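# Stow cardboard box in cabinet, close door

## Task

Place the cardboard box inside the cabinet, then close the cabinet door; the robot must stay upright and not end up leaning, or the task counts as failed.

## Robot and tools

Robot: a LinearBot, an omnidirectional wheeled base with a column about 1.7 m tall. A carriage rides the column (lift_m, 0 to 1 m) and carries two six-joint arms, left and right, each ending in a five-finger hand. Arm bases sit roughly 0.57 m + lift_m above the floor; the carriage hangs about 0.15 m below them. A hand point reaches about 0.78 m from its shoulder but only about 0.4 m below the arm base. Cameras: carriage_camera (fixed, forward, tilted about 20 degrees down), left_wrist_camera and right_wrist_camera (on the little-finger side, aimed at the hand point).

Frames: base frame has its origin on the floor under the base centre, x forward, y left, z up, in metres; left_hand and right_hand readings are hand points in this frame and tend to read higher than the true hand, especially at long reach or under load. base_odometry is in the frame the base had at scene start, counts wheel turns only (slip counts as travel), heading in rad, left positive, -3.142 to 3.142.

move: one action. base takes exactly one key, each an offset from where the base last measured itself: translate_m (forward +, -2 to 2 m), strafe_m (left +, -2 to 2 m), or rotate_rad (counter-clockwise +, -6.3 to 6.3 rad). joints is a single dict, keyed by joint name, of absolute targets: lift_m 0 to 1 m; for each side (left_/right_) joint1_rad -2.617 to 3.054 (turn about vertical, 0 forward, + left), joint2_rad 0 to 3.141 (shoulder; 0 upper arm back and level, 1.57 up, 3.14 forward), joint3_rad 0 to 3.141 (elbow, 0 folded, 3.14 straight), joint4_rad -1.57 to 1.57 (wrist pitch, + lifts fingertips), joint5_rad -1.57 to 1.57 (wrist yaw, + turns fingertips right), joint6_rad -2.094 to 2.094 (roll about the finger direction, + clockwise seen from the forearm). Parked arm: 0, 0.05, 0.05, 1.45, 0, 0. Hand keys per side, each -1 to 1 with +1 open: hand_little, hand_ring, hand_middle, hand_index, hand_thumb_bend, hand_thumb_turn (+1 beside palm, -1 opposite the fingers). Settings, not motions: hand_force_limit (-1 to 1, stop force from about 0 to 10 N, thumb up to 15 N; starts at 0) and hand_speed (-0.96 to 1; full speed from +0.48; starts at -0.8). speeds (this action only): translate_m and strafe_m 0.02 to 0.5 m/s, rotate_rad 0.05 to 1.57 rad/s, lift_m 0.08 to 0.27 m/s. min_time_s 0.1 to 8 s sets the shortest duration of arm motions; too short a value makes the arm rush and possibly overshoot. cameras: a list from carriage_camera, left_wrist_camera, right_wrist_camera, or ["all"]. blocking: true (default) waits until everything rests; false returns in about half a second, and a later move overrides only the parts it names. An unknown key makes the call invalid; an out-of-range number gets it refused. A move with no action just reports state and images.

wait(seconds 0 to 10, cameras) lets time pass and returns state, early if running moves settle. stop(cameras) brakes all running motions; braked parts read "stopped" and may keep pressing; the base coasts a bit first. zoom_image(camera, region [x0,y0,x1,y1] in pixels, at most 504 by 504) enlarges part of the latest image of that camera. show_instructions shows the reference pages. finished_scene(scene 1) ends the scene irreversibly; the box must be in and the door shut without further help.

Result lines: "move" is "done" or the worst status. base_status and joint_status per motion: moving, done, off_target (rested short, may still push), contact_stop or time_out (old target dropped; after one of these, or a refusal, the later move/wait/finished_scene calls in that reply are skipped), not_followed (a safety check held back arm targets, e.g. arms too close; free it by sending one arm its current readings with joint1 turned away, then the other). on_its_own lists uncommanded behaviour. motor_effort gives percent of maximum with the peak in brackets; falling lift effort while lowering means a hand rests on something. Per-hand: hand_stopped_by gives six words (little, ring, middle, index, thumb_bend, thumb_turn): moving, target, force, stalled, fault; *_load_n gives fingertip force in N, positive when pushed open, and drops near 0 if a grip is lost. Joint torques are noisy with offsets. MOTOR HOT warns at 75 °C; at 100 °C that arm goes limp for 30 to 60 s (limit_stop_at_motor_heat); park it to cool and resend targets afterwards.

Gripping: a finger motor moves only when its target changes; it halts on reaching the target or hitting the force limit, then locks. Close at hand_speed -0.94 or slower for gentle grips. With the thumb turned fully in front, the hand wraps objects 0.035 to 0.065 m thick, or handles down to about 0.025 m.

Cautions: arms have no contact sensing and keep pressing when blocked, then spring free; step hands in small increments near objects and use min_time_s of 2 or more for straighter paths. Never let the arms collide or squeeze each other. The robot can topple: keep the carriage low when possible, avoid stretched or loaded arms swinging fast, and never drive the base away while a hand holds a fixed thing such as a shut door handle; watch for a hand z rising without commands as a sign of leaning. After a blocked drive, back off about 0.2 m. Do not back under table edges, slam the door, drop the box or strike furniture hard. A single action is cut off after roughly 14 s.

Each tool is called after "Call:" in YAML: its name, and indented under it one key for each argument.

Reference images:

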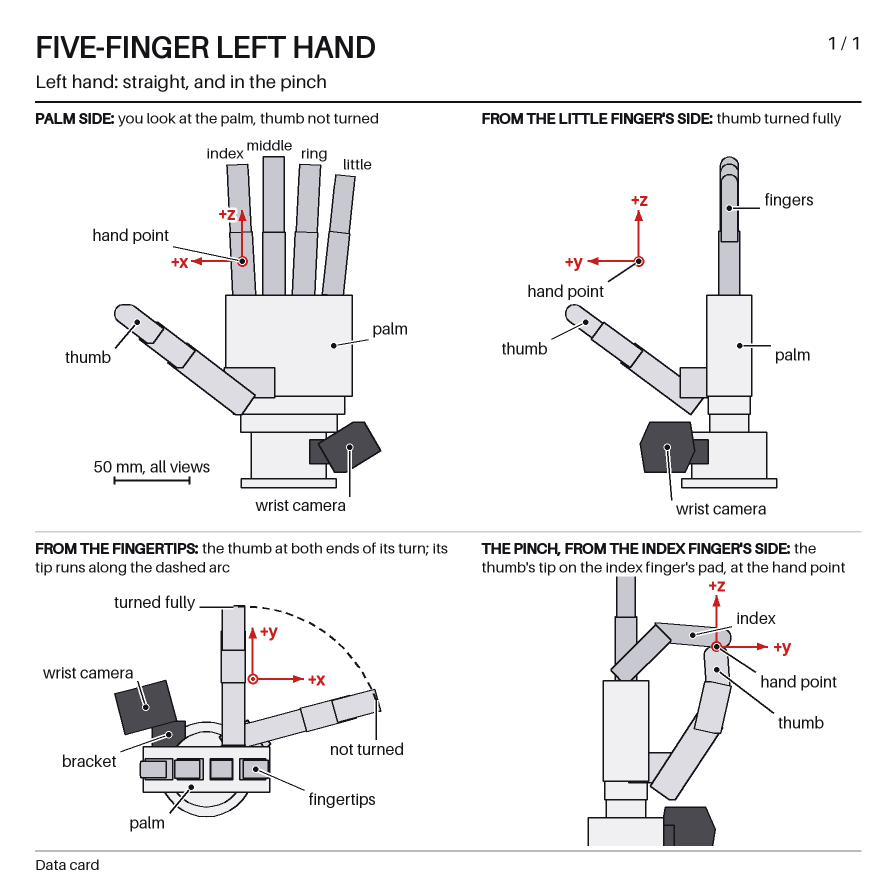

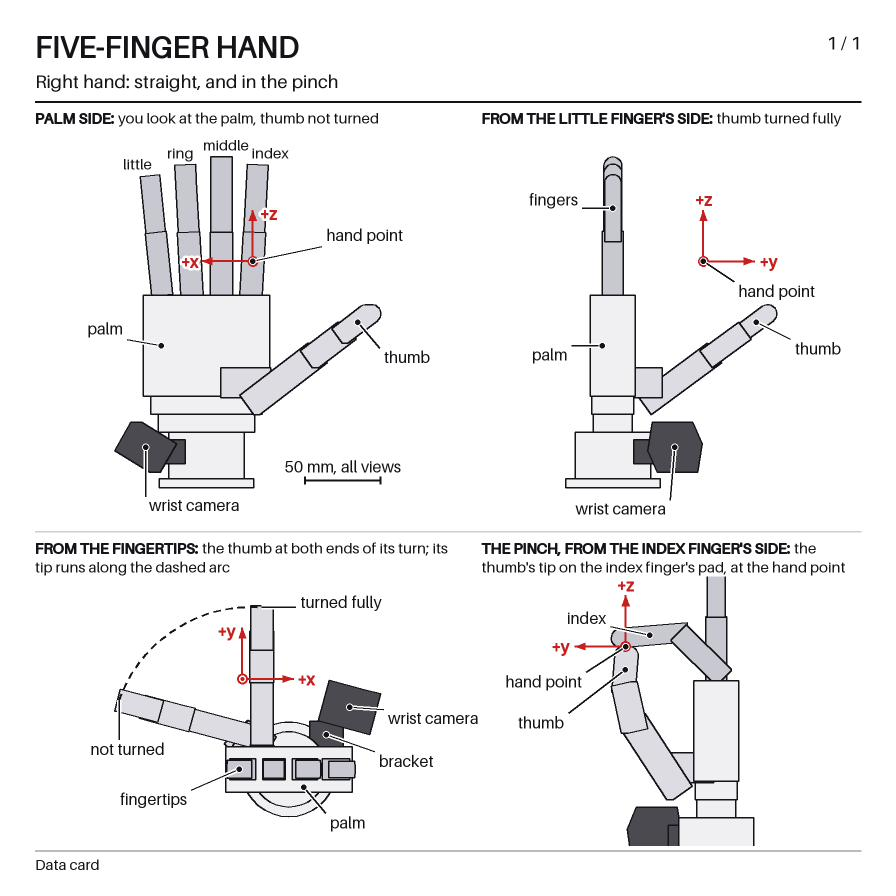

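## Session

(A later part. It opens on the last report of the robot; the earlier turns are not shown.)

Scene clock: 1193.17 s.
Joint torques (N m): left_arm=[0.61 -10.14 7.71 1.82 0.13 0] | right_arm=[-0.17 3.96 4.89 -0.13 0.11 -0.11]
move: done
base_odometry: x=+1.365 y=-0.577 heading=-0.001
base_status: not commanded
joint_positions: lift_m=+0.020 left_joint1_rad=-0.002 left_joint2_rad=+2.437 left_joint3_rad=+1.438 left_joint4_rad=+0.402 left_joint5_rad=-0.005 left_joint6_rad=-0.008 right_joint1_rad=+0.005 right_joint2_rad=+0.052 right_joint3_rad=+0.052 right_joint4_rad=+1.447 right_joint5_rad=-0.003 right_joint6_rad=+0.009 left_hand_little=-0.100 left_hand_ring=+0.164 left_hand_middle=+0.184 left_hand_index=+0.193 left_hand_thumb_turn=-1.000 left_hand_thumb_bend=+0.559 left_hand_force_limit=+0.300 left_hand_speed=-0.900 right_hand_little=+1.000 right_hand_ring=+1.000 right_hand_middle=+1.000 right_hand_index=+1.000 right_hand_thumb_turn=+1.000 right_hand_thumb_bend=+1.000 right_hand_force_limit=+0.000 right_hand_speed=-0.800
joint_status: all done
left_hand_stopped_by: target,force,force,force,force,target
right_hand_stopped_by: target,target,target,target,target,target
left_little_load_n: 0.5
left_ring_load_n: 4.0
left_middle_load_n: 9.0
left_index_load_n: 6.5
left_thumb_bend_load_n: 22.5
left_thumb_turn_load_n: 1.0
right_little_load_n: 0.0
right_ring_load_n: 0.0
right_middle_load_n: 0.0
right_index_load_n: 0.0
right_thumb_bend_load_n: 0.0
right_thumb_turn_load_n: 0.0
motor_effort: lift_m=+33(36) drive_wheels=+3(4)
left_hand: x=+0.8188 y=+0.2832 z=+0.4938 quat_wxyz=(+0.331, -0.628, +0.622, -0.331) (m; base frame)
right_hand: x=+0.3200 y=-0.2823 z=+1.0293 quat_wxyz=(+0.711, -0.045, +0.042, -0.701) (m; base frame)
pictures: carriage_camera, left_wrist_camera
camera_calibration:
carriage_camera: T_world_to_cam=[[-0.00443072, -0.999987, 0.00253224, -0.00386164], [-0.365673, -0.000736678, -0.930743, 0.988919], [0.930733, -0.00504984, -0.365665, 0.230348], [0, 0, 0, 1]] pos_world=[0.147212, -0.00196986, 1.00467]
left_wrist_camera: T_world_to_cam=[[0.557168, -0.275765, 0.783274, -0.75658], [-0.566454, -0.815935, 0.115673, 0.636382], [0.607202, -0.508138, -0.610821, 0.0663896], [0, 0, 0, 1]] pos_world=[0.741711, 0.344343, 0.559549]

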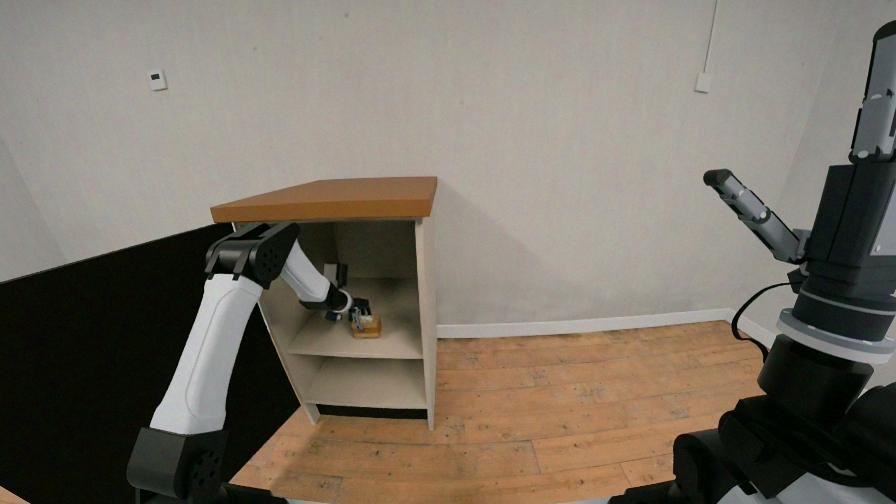

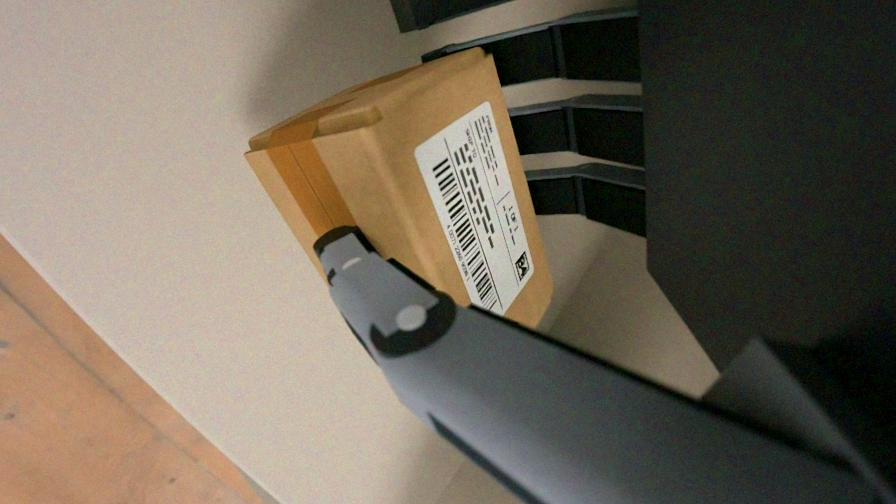

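Call:
move:
  joints: {"lift_m": 0.012}
  speeds: {"lift_m": 0.08}

Call:
move:
  joints: {"lift_m": 0.004}
  speeds: {"lift_m": 0.08}
  cameras: ["left_wrist_camera", "carriage_camera"]

Call:
zoom_image:
  camera: "carriage_camera"
  region: [320, 260, 420, 360]

Scene clock: 1198.17 s.
Joint torques (N m): left_arm=[0.51 -10.54 7.69 1.82 0.11 -0.03] | right_arm=[-0.17 4.03 4.98 -0.2 0.11 -0.11]
move: done
base_odometry: x=+1.365 y=-0.577 heading=-0.001
base_status: not commanded
joint_positions: lift_m=+0.012 left_joint1_rad=-0.002 left_joint2_rad=+2.439 left_joint3_rad=+1.439 left_joint4_rad=+0.401 left_joint5_rad=-0.005 left_joint6_rad=-0.008 right_joint1_rad=+0.005 right_joint2_rad=+0.051 right_joint3_rad=+0.052 right_joint4_rad=+1.447 right_joint5_rad=-0.003 right_joint6_rad=+0.009 left_hand_little=-0.100 left_hand_ring=+0.164 left_hand_middle=+0.184 left_hand_index=+0.193 left_hand_thumb_turn=-1.000 left_hand_thumb_bend=+0.559 left_hand_force_limit=+0.300 left_hand_speed=-0.900 right_hand_little=+1.000 right_hand_ring=+1.000 right_hand_middle=+1.000 right_hand_index=+1.000 right_hand_thumb_turn=+1.000 right_hand_thumb_bend=+1.000 right_hand_force_limit=+0.000 right_hand_speed=-0.800
joint_status: all done
left_hand_stopped_by: target,force,force,force,force,target
right_hand_stopped_by: target,target,target,target,target,target
left_little_load_n: 0.0
left_ring_load_n: 3.5
left_middle_load_n: 9.0
left_index_load_n: 6.5
left_thumb_bend_load_n: 23.0
left_thumb_turn_load_n: 0.5
right_little_load_n: 0.0
right_ring_load_n: 0.0
right_middle_load_n: 0.0
right_index_load_n: 0.0
right_thumb_bend_load_n: 0.0
right_thumb_turn_load_n: 0.0
motor_effort: lift_m=+33(35) drive_wheels=+3(6)
left_hand: x=+0.8185 y=+0.2832 z=+0.4846 quat_wxyz=(+0.330, -0.628, +0.623, -0.330) (m; base frame)
right_hand: x=+0.3199 y=-0.2823 z=+1.0213 quat_wxyz=(+0.711, -0.044, +0.042, -0.701) (m; base frame)
pictures: none

Scene clock: 1198.63 s.
Joint torques (N m): left_arm=[0.69 -10.4 7.99 1.84 0.09 0.01] | right_arm=[-0.17 3.84 4.85 -0.17 0.12 -0.11]
move: done
base_odometry: x=+1.365 y=-0.577 heading=-0.001
base_status: not commanded
joint_positions: lift_m=+0.004 left_joint1_rad=-0.002 left_joint2_rad=+2.439 left_joint3_rad=+1.439 left_joint4_rad=+0.409 left_joint5_rad=-0.004 left_joint6_rad=-0.007 right_joint1_rad=+0.005 right_joint2_rad=+0.051 right_joint3_rad=+0.052 right_joint4_rad=+1.447 right_joint5_rad=-0.003 right_joint6_rad=+0.009 left_hand_little=-0.100 left_hand_ring=+0.164 left_hand_middle=+0.184 left_hand_index=+0.193 left_hand_thumb_turn=-1.000 left_hand_thumb_bend=+0.559 left_hand_force_limit=+0.300 left_hand_speed=-0.900 right_hand_little=+1.000 right_hand_ring=+1.000 right_hand_middle=+1.000 right_hand_index=+1.000 right_hand_thumb_turn=+1.000 right_hand_thumb_bend=+1.000 right_hand_force_limit=+0.000 right_hand_speed=-0.800
joint_status: all done
left_hand_stopped_by: target,force,force,force,force,target
right_hand_stopped_by: target,target,target,target,target,target
left_little_load_n: 0.0
left_ring_load_n: 4.5
left_middle_load_n: 9.0
left_index_load_n: 5.5
left_thumb_bend_load_n: 23.0
left_thumb_turn_load_n: 1.0
right_little_load_n: 0.0
right_ring_load_n: 0.0
right_middle_load_n: 0.0
right_index_load_n: 0.0
right_thumb_bend_load_n: 0.0
right_thumb_turn_load_n: 0.0
motor_effort: lift_m=+32(38) drive_wheels=+3(5)
left_hand: x=+0.8200 y=+0.2828 z=+0.4781 quat_wxyz=(+0.332, -0.626, +0.622, -0.333) (m; base frame)
right_hand: x=+0.3197 y=-0.2823 z=+1.0134 quat_wxyz=(+0.711, -0.044, +0.042, -0.701) (m; base frame)
pictures: carriage_camera, left_wrist_camera
camera_calibration:
carriage_camera: T_world_to_cam=[[-0.00443072, -0.999987, 0.00253224, -0.00382113], [-0.365673, -0.000736678, -0.930743, 0.974027], [0.930733, -0.00504984, -0.365665, 0.224497], [0, 0, 0, 1]] pos_world=[0.147212, -0.00196986, 0.98867]
left_wrist_camera: T_world_to_cam=[[0.552418, -0.276554, 0.786354, -0.742393], [-0.568726, -0.814728, 0.113001, 0.641332], [0.609414, -0.509644, -0.607353, 0.0528796], [0, 0, 0, 1]] pos_world=[0.742628, 0.344149, 0.54343]

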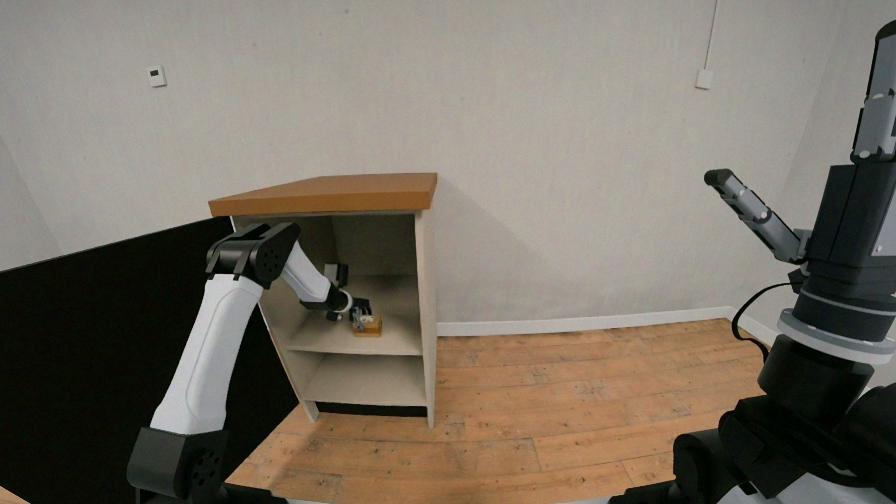

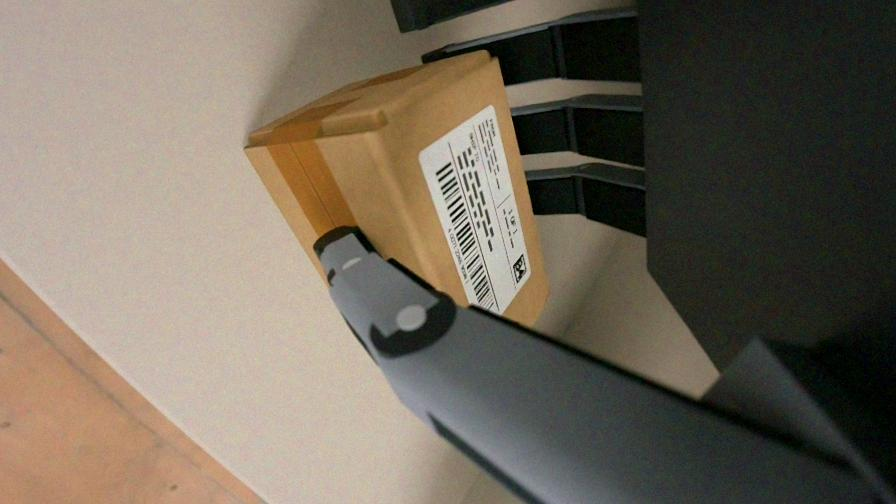

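Scaled by 5.040 from the camera's 896x504 image, which has a finer 1280x720 frame.

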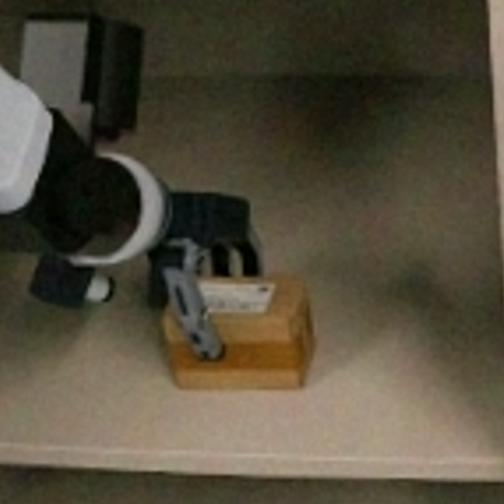

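Call:
move:
  joints: {"lift_m": 0.0}
  speeds: {"lift_m": 0.08}

Call:
move:
  joints: {"left_hand_little": 0.5, "left_hand_ring": 0.5, "left_hand_middle": 0.5, "left_hand_index": 0.5, "left_hand_thumb_bend": 0.8}
  cameras: ["left_wrist_camera", "carriage_camera"]

Call:
zoom_image:
  camera: "carriage_camera"
  region: [320, 260, 420, 360]

Scene clock: 1209.57 s.
Joint torques (N m): left_arm=[0.73 -10.43 7.65 1.72 0.1 -0.02] | right_arm=[-0.17 4.03 4.94 -0.16 0.11 -0.11]
move: done
base_odometry: x=+1.365 y=-0.577 heading=-0.001
base_status: not commanded
joint_positions: lift_m=+0.002 left_joint1_rad=-0.002 left_joint2_rad=+2.439 left_joint3_rad=+1.439 left_joint4_rad=+0.418 left_joint5_rad=-0.004 left_joint6_rad=-0.006 right_joint1_rad=+0.005 right_joint2_rad=+0.051 right_joint3_rad=+0.052 right_joint4_rad=+1.447 right_joint5_rad=-0.003 right_joint6_rad=+0.009 left_hand_little=-0.100 left_hand_ring=+0.164 left_hand_middle=+0.184 left_hand_index=+0.193 left_hand_thumb_turn=-1.000 left_hand_thumb_bend=+0.559 left_hand_force_limit=+0.300 left_hand_speed=-0.900 right_hand_little=+1.000 right_hand_ring=+1.000 right_hand_middle=+1.000 right_hand_index=+1.000 right_hand_thumb_turn=+1.000 right_hand_thumb_bend=+1.000 right_hand_force_limit=+0.000 right_hand_speed=-0.800
joint_status: all done
joint sent to its limit — lift_m, lower limit.
left_hand_stopped_by: target,force,force,force,force,target
right_hand_stopped_by: target,target,target,target,target,target
left_little_load_n: 0.0
left_ring_load_n: 4.5
left_middle_load_n: 9.5
left_index_load_n: 6.0
left_thumb_bend_load_n: 22.5
left_thumb_turn_load_n: 1.5
right_little_load_n: 0.0
right_ring_load_n: 0.0
right_middle_load_n: 0.0
right_index_load_n: 0.0
right_thumb_bend_load_n: 0.0
right_thumb_turn_load_n: 0.0
motor_effort: lift_m=+31(31) drive_wheels=-4(4)
left_hand: x=+0.8218 y=+0.2829 z=+0.4776 quat_wxyz=(+0.335, -0.624, +0.621, -0.336) (m; base frame)
right_hand: x=+0.3197 y=-0.2823 z=+1.0111 quat_wxyz=(+0.711, -0.044, +0.042, -0.701) (m; base frame)
pictures: none

Scene clock: 1212.20 s.
Joint torques (N m): left_arm=[0.68 -10.35 7.82 1.76 0.09 -0.01] | right_arm=[-0.17 4.03 4.9 -0.16 0.11 -0.11]
move: done
base_odometry: x=+1.365 y=-0.577 heading=-0.001
base_status: not commanded
joint_positions: lift_m=+0.002 left_joint1_rad=-0.002 left_joint2_rad=+2.439 left_joint3_rad=+1.439 left_joint4_rad=+0.418 left_joint5_rad=-0.004 left_joint6_rad=-0.006 right_joint1_rad=+0.005 right_joint2_rad=+0.051 right_joint3_rad=+0.052 right_joint4_rad=+1.447 right_joint5_rad=-0.003 right_joint6_rad=+0.009 left_hand_little=+0.500 left_hand_ring=+0.500 left_hand_middle=+0.500 left_hand_index=+0.500 left_hand_thumb_turn=-1.000 left_hand_thumb_bend=+0.800 left_hand_force_limit=+0.300 left_hand_speed=-0.900 right_hand_little=+1.000 right_hand_ring=+1.000 right_hand_middle=+1.000 right_hand_index=+1.000 right_hand_thumb_turn=+1.000 right_hand_thumb_bend=+1.000 right_hand_force_limit=+0.000 right_hand_speed=-0.800
joint_status: all done
left_hand_stopped_by: target,target,target,target,target,target
right_hand_stopped_by: target,target,target,target,target,target
left_little_load_n: 0.0
left_ring_load_n: -0.5
left_middle_load_n: 0.0
left_index_load_n: 0.0
left_thumb_bend_load_n: 0.0
left_thumb_turn_load_n: 0.0
right_little_load_n: 0.0
right_ring_load_n: 0.0
right_middle_load_n: 0.0
right_index_load_n: 0.0
right_thumb_bend_load_n: 0.0
right_thumb_turn_load_n: 0.0
motor_effort: lift_m=+31(31) drive_wheels=+3(4)
left_hand: x=+0.8218 y=+0.2829 z=+0.4776 quat_wxyz=(+0.335, -0.624, +0.621, -0.336) (m; base frame)
right_hand: x=+0.3197 y=-0.2823 z=+1.0111 quat_wxyz=(+0.711, -0.044, +0.042, -0.701) (m; base frame)
pictures: carriage_camera, left_wrist_camera
camera_calibration:
carriage_camera: T_world_to_cam=[[-0.00443072, -0.999987, 0.00253224, -0.0038153], [-0.365673, -0.000736678, -0.930743, 0.971887], [0.930733, -0.00504984, -0.365665, 0.223656], [0, 0, 0, 1]] pos_world=[0.147212, -0.00196986, 0.98637]
left_wrist_camera: T_world_to_cam=[[0.545126, -0.276901, 0.791305, -0.739292], [-0.569945, -0.814611, 0.107576, 0.646026], [0.614817, -0.509642, -0.601884, 0.0443487], [0, 0, 0, 1]] pos_world=[0.74394, 0.34415, 0.542201]

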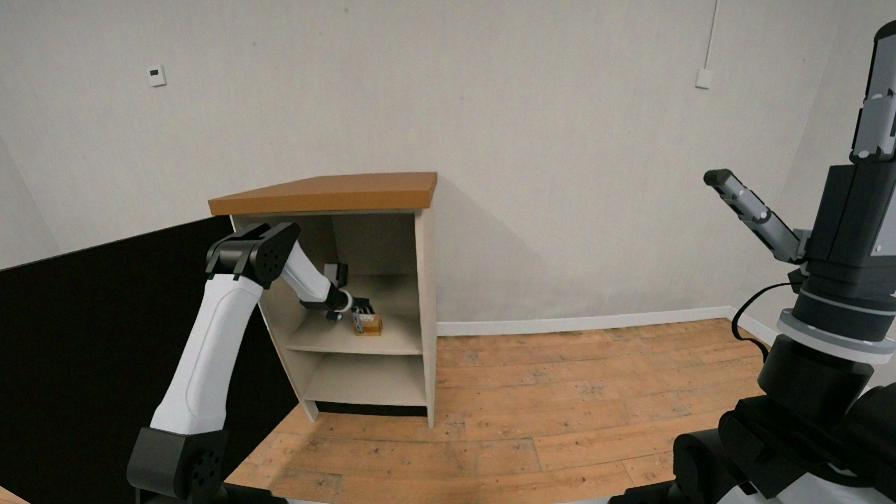

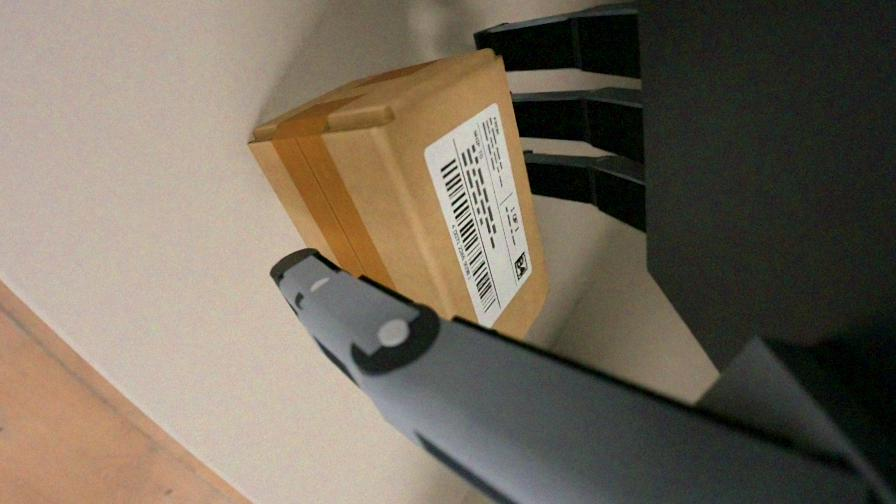

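Scaled by 5.040 from the camera's 896x504 image, which has a finer 1280x720 frame.

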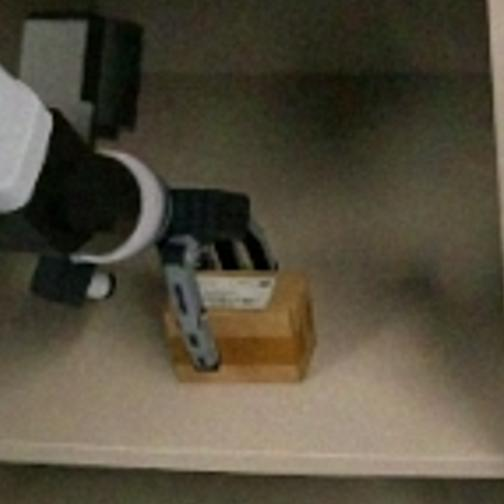

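Call:
move:
  joints: {"left_hand_little": 1.0, "left_hand_ring": 1.0, "left_hand_middle": 1.0, "left_hand_index": 1.0, "left_hand_thumb_bend": 1.0}

Call:
move:
  joints: {"lift_m": 0.09}
  speeds: {"lift_m": 0.08}

Call:
move:
  base: {"translate_m": -0.25}
  speeds: {"translate_m": 0.12}
  cameras: ["left_wrist_camera", "carriage_camera"]

Call:
zoom_image:
  camera: "carriage_camera"
  region: [240, 170, 440, 370]

Scene clock: 1221.50 s.
Joint torques (N m): left_arm=[0.58 -10.33 7.77 1.72 0.13 0.02] | right_arm=[-0.16 4.03 4.9 -0.16 0.11 -0.11]
move: done
base_odometry: x=+1.365 y=-0.577 heading=-0.001
base_status: not commanded
joint_positions: lift_m=+0.002 left_joint1_rad=-0.002 left_joint2_rad=+2.439 left_joint3_rad=+1.439 left_joint4_rad=+0.418 left_joint5_rad=-0.004 left_joint6_rad=-0.006 right_joint1_rad=+0.005 right_joint2_rad=+0.051 right_joint3_rad=+0.052 right_joint4_rad=+1.447 right_joint5_rad=-0.003 right_joint6_rad=+0.009 left_hand_little=+1.000 left_hand_ring=+1.000 left_hand_middle=+1.000 left_hand_index=+1.000 left_hand_thumb_turn=-1.000 left_hand_thumb_bend=+1.000 left_hand_force_limit=+0.300 left_hand_speed=-0.900 right_hand_little=+1.000 right_hand_ring=+1.000 right_hand_middle=+1.000 right_hand_index=+1.000 right_hand_thumb_turn=+1.000 right_hand_thumb_bend=+1.000 right_hand_force_limit=+0.000 right_hand_speed=-0.800
joint_status: all done
left_hand_stopped_by: target,target,target,target,target,target
right_hand_stopped_by: target,target,target,target,target,target
left_little_load_n: -0.5
left_ring_load_n: 0.0
left_middle_load_n: 0.0
left_index_load_n: 0.0
left_thumb_bend_load_n: -0.5
left_thumb_turn_load_n: 0.0
right_little_load_n: 0.0
right_ring_load_n: 0.0
right_middle_load_n: 0.0
right_index_load_n: 0.0
right_thumb_bend_load_n: 0.0
right_thumb_turn_load_n: 0.0
motor_effort: lift_m=+31(31) drive_wheels=+3(3)
left_hand: x=+0.8218 y=+0.2829 z=+0.4776 quat_wxyz=(+0.335, -0.624, +0.621, -0.336) (m; base frame)
right_hand: x=+0.3197 y=-0.2823 z=+1.0111 quat_wxyz=(+0.711, -0.044, +0.042, -0.701) (m; base frame)
pictures: none

Scene clock: 1222.97 s.
Joint torques (N m): left_arm=[0.62 -10.33 7.54 1.7 0.12 -0.05] | right_arm=[-0.17 4.04 4.77 -0.13 0.11 -0.11]
move: done
base_odometry: x=+1.365 y=-0.577 heading=-0.001
base_status: not commanded
joint_positions: lift_m=+0.090 left_joint1_rad=-0.002 left_joint2_rad=+2.439 left_joint3_rad=+1.441 left_joint4_rad=+0.420 left_joint5_rad=-0.004 left_joint6_rad=-0.006 right_joint1_rad=+0.005 right_joint2_rad=+0.051 right_joint3_rad=+0.052 right_joint4_rad=+1.447 right_joint5_rad=-0.003 right_joint6_rad=+0.009 left_hand_little=+1.000 left_hand_ring=+1.000 left_hand_middle=+1.000 left_hand_index=+1.000 left_hand_thumb_turn=-1.000 left_hand_thumb_bend=+1.000 left_hand_force_limit=+0.300 left_hand_speed=-0.900 right_hand_little=+1.000 right_hand_ring=+1.000 right_hand_middle=+1.000 right_hand_index=+1.000 right_hand_thumb_turn=+1.000 right_hand_thumb_bend=+1.000 right_hand_force_limit=+0.000 right_hand_speed=-0.800
joint_status: all done
left_hand_stopped_by: target,target,target,target,target,target
right_hand_stopped_by: target,target,target,target,target,target
left_little_load_n: 0.0
left_ring_load_n: 0.0
left_middle_load_n: 0.0
left_index_load_n: 0.0
left_thumb_bend_load_n: 0.0
left_thumb_turn_load_n: 0.0
right_little_load_n: 0.0
right_ring_load_n: 0.0
right_middle_load_n: 0.0
right_index_load_n: 0.0
right_thumb_bend_load_n: 0.0
right_thumb_turn_load_n: 0.0
motor_effort: lift_m=+31(38) drive_wheels=+3(4)
left_hand: x=+0.8230 y=+0.2829 z=+0.5672 quat_wxyz=(+0.336, -0.624, +0.620, -0.337) (m; base frame)
right_hand: x=+0.3197 y=-0.2823 z=+1.0995 quat_wxyz=(+0.711, -0.044, +0.042, -0.701) (m; base frame)
pictures: none

Scene clock: 1225.93 s.
Joint torques (N m): left_arm=[0.5 -10.17 7.43 1.65 0.14 0] | right_arm=[-0.17 4 4.88 -0.16 0.11 -0.11]
move: done
base_odometry: x=+1.115 y=-0.577 heading=-0.001
base_status: done
joint_positions: lift_m=+0.090 left_joint1_rad=-0.002 left_joint2_rad=+2.439 left_joint3_rad=+1.441 left_joint4_rad=+0.420 left_joint5_rad=-0.004 left_joint6_rad=-0.006 right_joint1_rad=+0.005 right_joint2_rad=+0.051 right_joint3_rad=+0.052 right_joint4_rad=+1.447 right_joint5_rad=-0.003 right_joint6_rad=+0.009 left_hand_little=+1.000 left_hand_ring=+1.000 left_hand_middle=+1.000 left_hand_index=+1.000 left_hand_thumb_turn=-1.000 left_hand_thumb_bend=+1.000 left_hand_force_limit=+0.300 left_hand_speed=-0.900 right_hand_little=+1.000 right_hand_ring=+1.000 right_hand_middle=+1.000 right_hand_index=+1.000 right_hand_thumb_turn=+1.000 right_hand_thumb_bend=+1.000 right_hand_force_limit=+0.000 right_hand_speed=-0.800
joint_status: not commanded
left_hand_stopped_by: target,target,target,target,target,target
right_hand_stopped_by: target,target,target,target,target,target
left_little_load_n: 0.0
left_ring_load_n: 0.0
left_middle_load_n: 0.0
left_index_load_n: 0.0
left_thumb_bend_load_n: 0.0
left_thumb_turn_load_n: 0.0
right_little_load_n: 0.0
right_ring_load_n: -0.5
right_middle_load_n: 0.0
right_index_load_n: 0.0
right_thumb_bend_load_n: 0.0
right_thumb_turn_load_n: 0.0
motor_effort: lift_m=+31(31) drive_wheels=-2(14)
left_hand: x=+0.8230 y=+0.2829 z=+0.5672 quat_wxyz=(+0.336, -0.624, +0.620, -0.337) (m; base frame)
right_hand: x=+0.3197 y=-0.2823 z=+1.0995 quat_wxyz=(+0.711, -0.044, +0.042, -0.701) (m; base frame)
pictures: carriage_camera, left_wrist_camera
camera_calibration:
carriage_camera: T_world_to_cam=[[-0.00443072, -0.999987, 0.00253224, -0.00403915], [-0.365673, -0.000736678, -0.930743, 1.05416], [0.930733, -0.00504984, -0.365665, 0.255981], [0, 0, 0, 1]] pos_world=[0.147212, -0.00196986, 1.07477]
left_wrist_camera: T_world_to_cam=[[0.541778, -0.276948, 0.793585, -0.809368], [-0.570425, -0.814591, 0.105149, 0.638821], [0.617327, -0.509648, -0.599305, 0.0940366], [0, 0, 0, 1]] pos_world=[0.744846, 0.344151, 0.631488]

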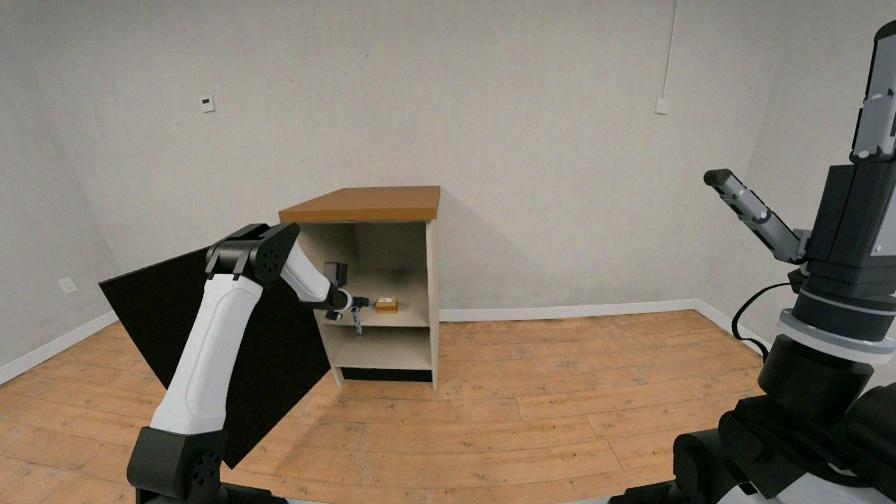

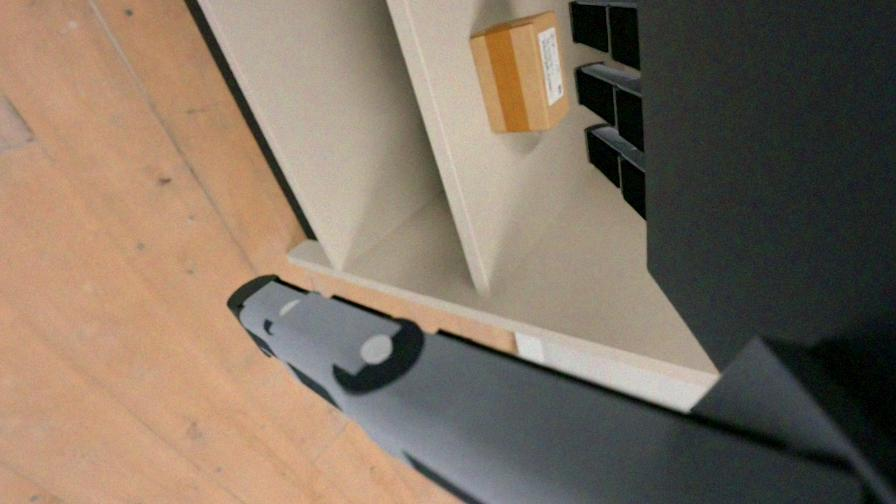

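Scaled by 2.520 from the camera's 896x504 image, which has a finer 1280x720 frame.

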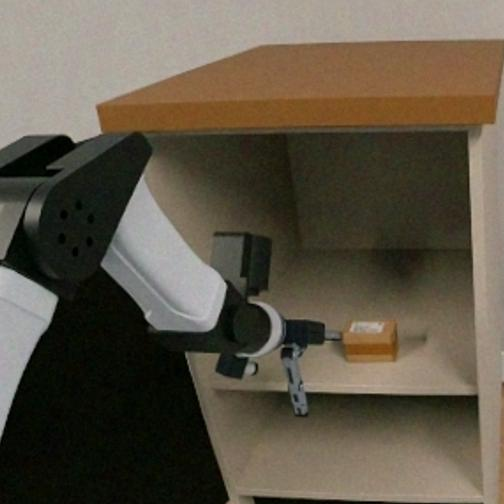

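Call:
move:
  base: {"translate_m": -0.66}
  speeds: {"translate_m": 0.3}
  joints: {"left_hand_speed": -0.6, "left_hand_thumb_turn": 1.0, "left_hand_little": -0.95, "left_hand_ring": -0.95, "left_hand_middle": -0.95, "left_hand_index": -0.95}

Call:
move:
  base: {"strafe_m": 0.667}
  speeds: {"strafe_m": 0.25}
  joints: {"lift_m": 0.0, "left_joint1_rad": 0.0, "left_joint2_rad": 2.72, "left_joint3_rad": 1.435, "left_joint4_rad": 1.32, "left_joint5_rad": 0.3, "left_joint6_rad": -1.57}
  min_time_s: 3
  cameras: ["left_wrist_camera", "carriage_camera"]

Scene clock: 1296.83 s.
Joint torques (N m): left_arm=[0.44 -10.36 7.56 1.68 0.1 -0.03] | right_arm=[-0.17 3.96 5.05 -0.17 0.11 -0.11]
move: done
base_odometry: x=+0.455 y=-0.576 heading=-0.002
base_status: done
joint_positions: lift_m=+0.090 left_joint1_rad=-0.002 left_joint2_rad=+2.439 left_joint3_rad=+1.441 left_joint4_rad=+0.420 left_joint5_rad=-0.004 left_joint6_rad=-0.006 right_joint1_rad=+0.005 right_joint2_rad=+0.051 right_joint3_rad=+0.052 right_joint4_rad=+1.447 right_joint5_rad=-0.003 right_joint6_rad=+0.009 left_hand_little=-0.950 left_hand_ring=-0.950 left_hand_middle=-0.950 left_hand_index=-0.950 left_hand_thumb_turn=+1.000 left_hand_thumb_bend=+1.000 left_hand_force_limit=+0.300 left_hand_speed=-0.600 right_hand_little=+1.000 right_hand_ring=+1.000 right_hand_middle=+1.000 right_hand_index=+1.000 right_hand_thumb_turn=+1.000 right_hand_thumb_bend=+1.000 right_hand_force_limit=+0.000 right_hand_speed=-0.800
joint_status: all done
left_hand_stopped_by: target,target,target,target,target,target
right_hand_stopped_by: target,target,target,target,target,target
left_little_load_n: 0.0
left_ring_load_n: 0.0
left_middle_load_n: 0.0
left_index_load_n: 0.0
left_thumb_bend_load_n: 0.0
left_thumb_turn_load_n: -0.5
right_little_load_n: 0.0
right_ring_load_n: 0.0
right_middle_load_n: 0.0
right_index_load_n: 0.0
right_thumb_bend_load_n: 0.0
right_thumb_turn_load_n: 0.0
motor_effort: lift_m=+31(31) drive_wheels=-2(13)
left_hand: x=+0.8230 y=+0.2829 z=+0.5672 quat_wxyz=(+0.336, -0.624, +0.620, -0.337) (m; base frame)
right_hand: x=+0.3197 y=-0.2823 z=+1.0995 quat_wxyz=(+0.711, -0.044, +0.042, -0.701) (m; base frame)
pictures: none

Scene clock: 1300.80 s.
Joint torques (N m): left_arm=[0.05 -8.9 3.99 2.01 0.17 -0.26] | right_arm=[-0.13 4.03 4.88 -0.16 0.1 -0.11]
move: done
base_odometry: x=+0.456 y=+0.091 heading=-0.001
base_status: done
joint_positions: lift_m=+0.002 left_joint1_rad=+0.000 left_joint2_rad=+2.700 left_joint3_rad=+1.443 left_joint4_rad=+1.295 left_joint5_rad=+0.291 left_joint6_rad=-1.559 right_joint1_rad=+0.004 right_joint2_rad=+0.051 right_joint3_rad=+0.052 right_joint4_rad=+1.447 right_joint5_rad=-0.002 right_joint6_rad=+0.008 left_hand_little=-0.950 left_hand_ring=-0.950 left_hand_middle=-0.950 left_hand_index=-0.950 left_hand_thumb_turn=+1.000 left_hand_thumb_bend=+1.000 left_hand_force_limit=+0.300 left_hand_speed=-0.600 right_hand_little=+1.000 right_hand_ring=+1.000 right_hand_middle=+1.000 right_hand_index=+1.000 right_hand_thumb_turn=+1.000 right_hand_thumb_bend=+1.000 right_hand_force_limit=+0.000 right_hand_speed=-0.800
joint_status: all done
joint sent to its limit — lift_m, lower limit.
left_hand_stopped_by: target,target,target,target,target,target
right_hand_stopped_by: target,target,target,target,target,target
left_little_load_n: 0.0
left_ring_load_n: 0.0
left_middle_load_n: 0.0
left_index_load_n: 0.0
left_thumb_bend_load_n: 0.0
left_thumb_turn_load_n: 0.0
right_little_load_n: 0.0
right_ring_load_n: 0.0
right_middle_load_n: 0.0
right_index_load_n: 0.0
right_thumb_bend_load_n: 0.0
right_thumb_turn_load_n: 0.0
motor_effort: lift_m=+32(35) drive_wheels=-3(11)
left_hand: x=+0.8592 y=+0.2007 z=+0.6164 quat_wxyz=(-0.096, -0.685, +0.109, -0.714) (m; base frame)
right_hand: x=+0.3198 y=-0.2826 z=+1.0111 quat_wxyz=(+0.710, -0.044, +0.043, -0.701) (m; base frame)
pictures: carriage_camera, left_wrist_camera
camera_calibration:
carriage_camera: T_world_to_cam=[[-0.00443072, -0.999987, 0.00253224, -0.00381505], [-0.365673, -0.000736678, -0.930743, 0.971794], [0.930733, -0.00504984, -0.365665, 0.22362], [0, 0, 0, 1]] pos_world=[0.147212, -0.00196986, 0.98627]
left_wrist_camera: T_world_to_cam=[[0.281779, 0.909801, 0.304732, -0.604276], [-0.613193, -0.0735195, 0.786504, 0.0553701], [0.737966, -0.40848, 0.537168, -0.765128], [0, 0, 0, 1]] pos_world=[0.768864, 0.241302, 0.551596]

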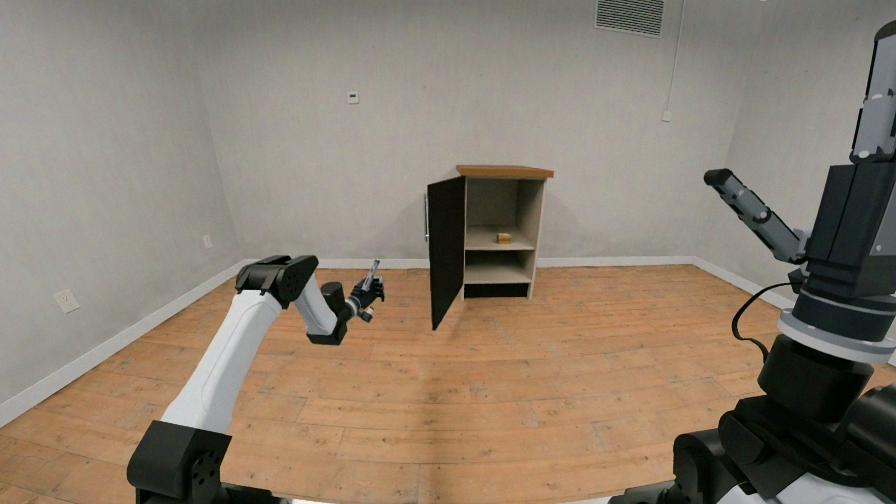

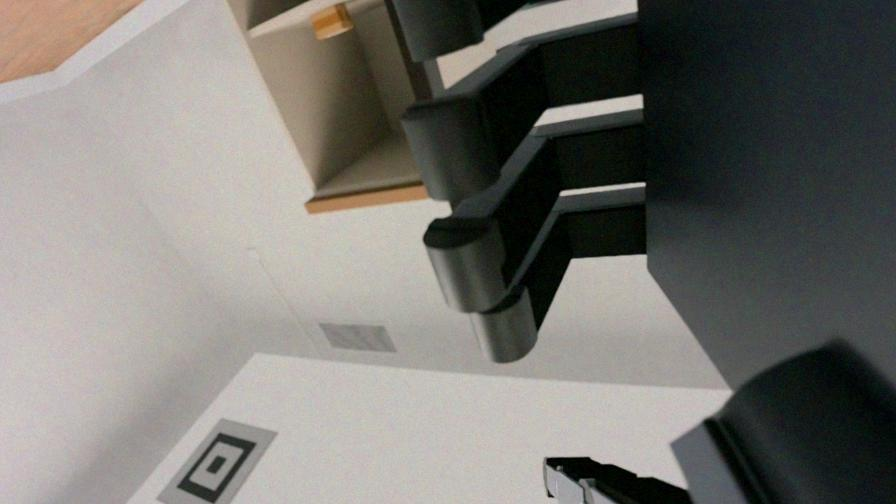

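Call:
move:
  base: {"translate_m": 0.33}
  speeds: {"translate_m": 0.2}

Call:
move:
  base: {"strafe_m": -0.25}
  speeds: {"strafe_m": 0.1}
  cameras: ["left_wrist_camera", "carriage_camera"]

Scene clock: 1317.37 s.
Joint torques (N m): left_arm=[0.2 -9.03 3.99 1.95 0.12 -0.27] | right_arm=[-0.13 4.03 4.94 -0.18 0.1 -0.11]
move: done
base_odometry: x=+0.786 y=+0.091 heading=-0.001
base_status: done
joint_positions: lift_m=+0.002 left_joint1_rad=+0.000 left_joint2_rad=+2.700 left_joint3_rad=+1.443 left_joint4_rad=+1.300 left_joint5_rad=+0.293 left_joint6_rad=-1.559 right_joint1_rad=+0.004 right_joint2_rad=+0.051 right_joint3_rad=+0.052 right_joint4_rad=+1.448 right_joint5_rad=-0.002 right_joint6_rad=+0.008 left_hand_little=-0.950 left_hand_ring=-0.950 left_hand_middle=-0.950 left_hand_index=-0.950 left_hand_thumb_turn=+1.000 left_hand_thumb_bend=+1.000 left_hand_force_limit=+0.300 left_hand_speed=-0.600 right_hand_little=+1.000 right_hand_ring=+1.000 right_hand_middle=+1.000 right_hand_index=+1.000 right_hand_thumb_turn=+1.000 right_hand_thumb_bend=+1.000 right_hand_force_limit=+0.000 right_hand_speed=-0.800
joint_status: not commanded
left_hand_stopped_by: target,target,target,target,target,target
right_hand_stopped_by: target,target,target,target,target,target
left_little_load_n: 0.0
left_ring_load_n: 0.0
left_middle_load_n: 0.0
left_index_load_n: 0.0
left_thumb_bend_load_n: 0.0
left_thumb_turn_load_n: 0.0
right_little_load_n: 0.0
right_ring_load_n: 0.0
right_middle_load_n: 0.0
right_index_load_n: 0.0
right_thumb_bend_load_n: 0.0
right_thumb_turn_load_n: 0.0
motor_effort: lift_m=+32(32) drive_wheels=-6(12)
left_hand: x=+0.8588 y=+0.2005 z=+0.6172 quat_wxyz=(-0.097, -0.684, +0.110, -0.715) (m; base frame)
right_hand: x=+0.3197 y=-0.2826 z=+1.0111 quat_wxyz=(+0.710, -0.044, +0.042, -0.701) (m; base frame)
pictures: none

Scene clock: 1320.57 s.
Joint torques (N m): left_arm=[0.75 -9.03 4.88 1.57 -0.34 -0.39] | right_arm=[-0.13 4.03 4.96 -0.17 0.09 -0.11]
move: done
base_odometry: x=+0.786 y=-0.159 heading=-0.001
base_status: done
joint_positions: lift_m=+0.002 left_joint1_rad=-0.004 left_joint2_rad=+2.704 left_joint3_rad=+1.433 left_joint4_rad=+1.334 left_joint5_rad=+0.336 left_joint6_rad=-1.544 right_joint1_rad=+0.004 right_joint2_rad=+0.051 right_joint3_rad=+0.052 right_joint4_rad=+1.448 right_joint5_rad=-0.002 right_joint6_rad=+0.008 left_hand_little=-0.950 left_hand_ring=-0.950 left_hand_middle=-0.951 left_hand_index=-0.950 left_hand_thumb_turn=+1.000 left_hand_thumb_bend=+1.000 left_hand_force_limit=+0.300 left_hand_speed=-0.600 right_hand_little=+1.000 right_hand_ring=+1.000 right_hand_middle=+1.000 right_hand_index=+1.000 right_hand_thumb_turn=+1.000 right_hand_thumb_bend=+1.000 right_hand_force_limit=+0.000 right_hand_speed=-0.800
joint_status: not commanded
left_hand_stopped_by: target,target,target,target,target,target
right_hand_stopped_by: target,target,target,target,target,target
left_little_load_n: 0.0
left_ring_load_n: 0.0
left_middle_load_n: -5.5
left_index_load_n: 0.0
left_thumb_bend_load_n: 0.5
left_thumb_turn_load_n: -7.5
right_little_load_n: 0.0
right_ring_load_n: 0.0
right_middle_load_n: 0.0
right_index_load_n: 0.0
right_thumb_bend_load_n: 0.0
right_thumb_turn_load_n: 0.0
motor_effort: lift_m=+32(32) drive_wheels=-2(12)
left_hand: x=+0.8497 y=+0.1905 z=+0.6178 quat_wxyz=(-0.106, -0.673, +0.132, -0.720) (m; base frame)
right_hand: x=+0.3197 y=-0.2826 z=+1.0111 quat_wxyz=(+0.710, -0.044, +0.042, -0.701) (m; base frame)
pictures: carriage_camera, left_wrist_camera
camera_calibration:
carriage_camera: T_world_to_cam=[[-0.00443072, -0.999987, 0.00253224, -0.00381505], [-0.365673, -0.000736678, -0.930743, 0.971794], [0.930733, -0.00504984, -0.365665, 0.22362], [0, 0, 0, 1]] pos_world=[0.147212, -0.00196986, 0.98627]
left_wrist_camera: T_world_to_cam=[[0.315855, 0.890465, 0.327578, -0.632085], [-0.63818, -0.0561002, 0.767841, 0.0771669], [0.702113, -0.45158, 0.550558, -0.732694], [0, 0, 0, 1]] pos_world=[0.763327, 0.236309, 0.551195]

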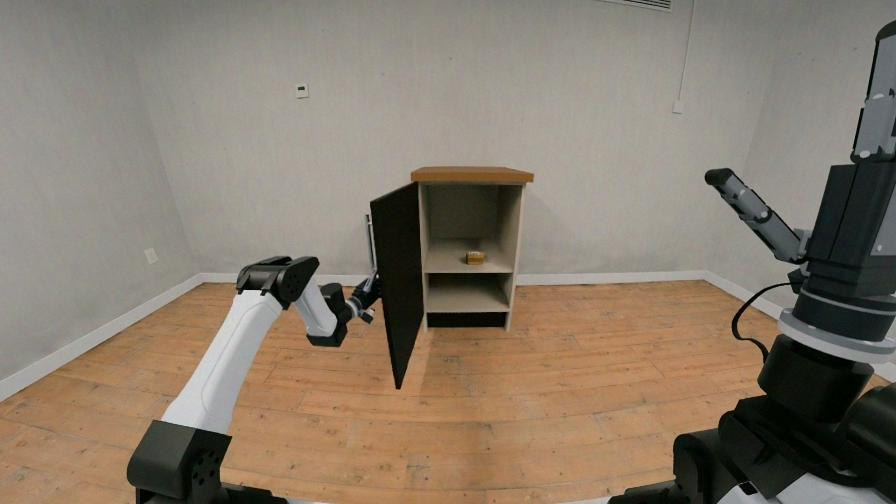

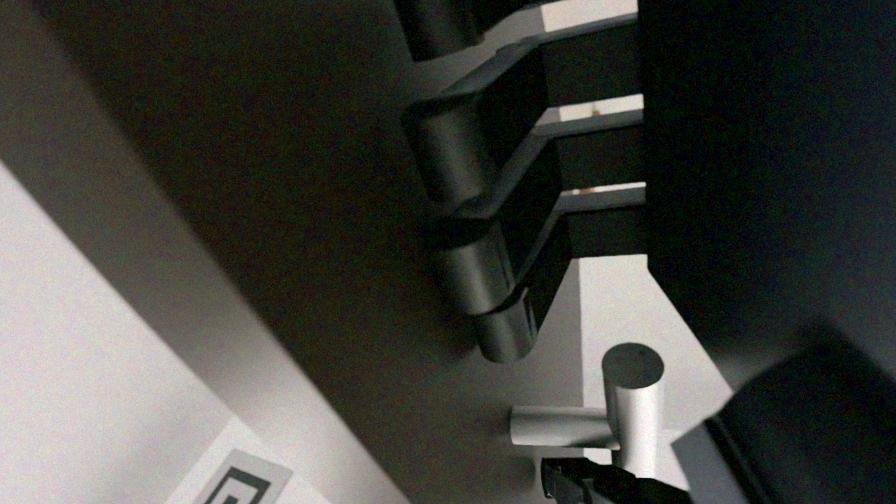

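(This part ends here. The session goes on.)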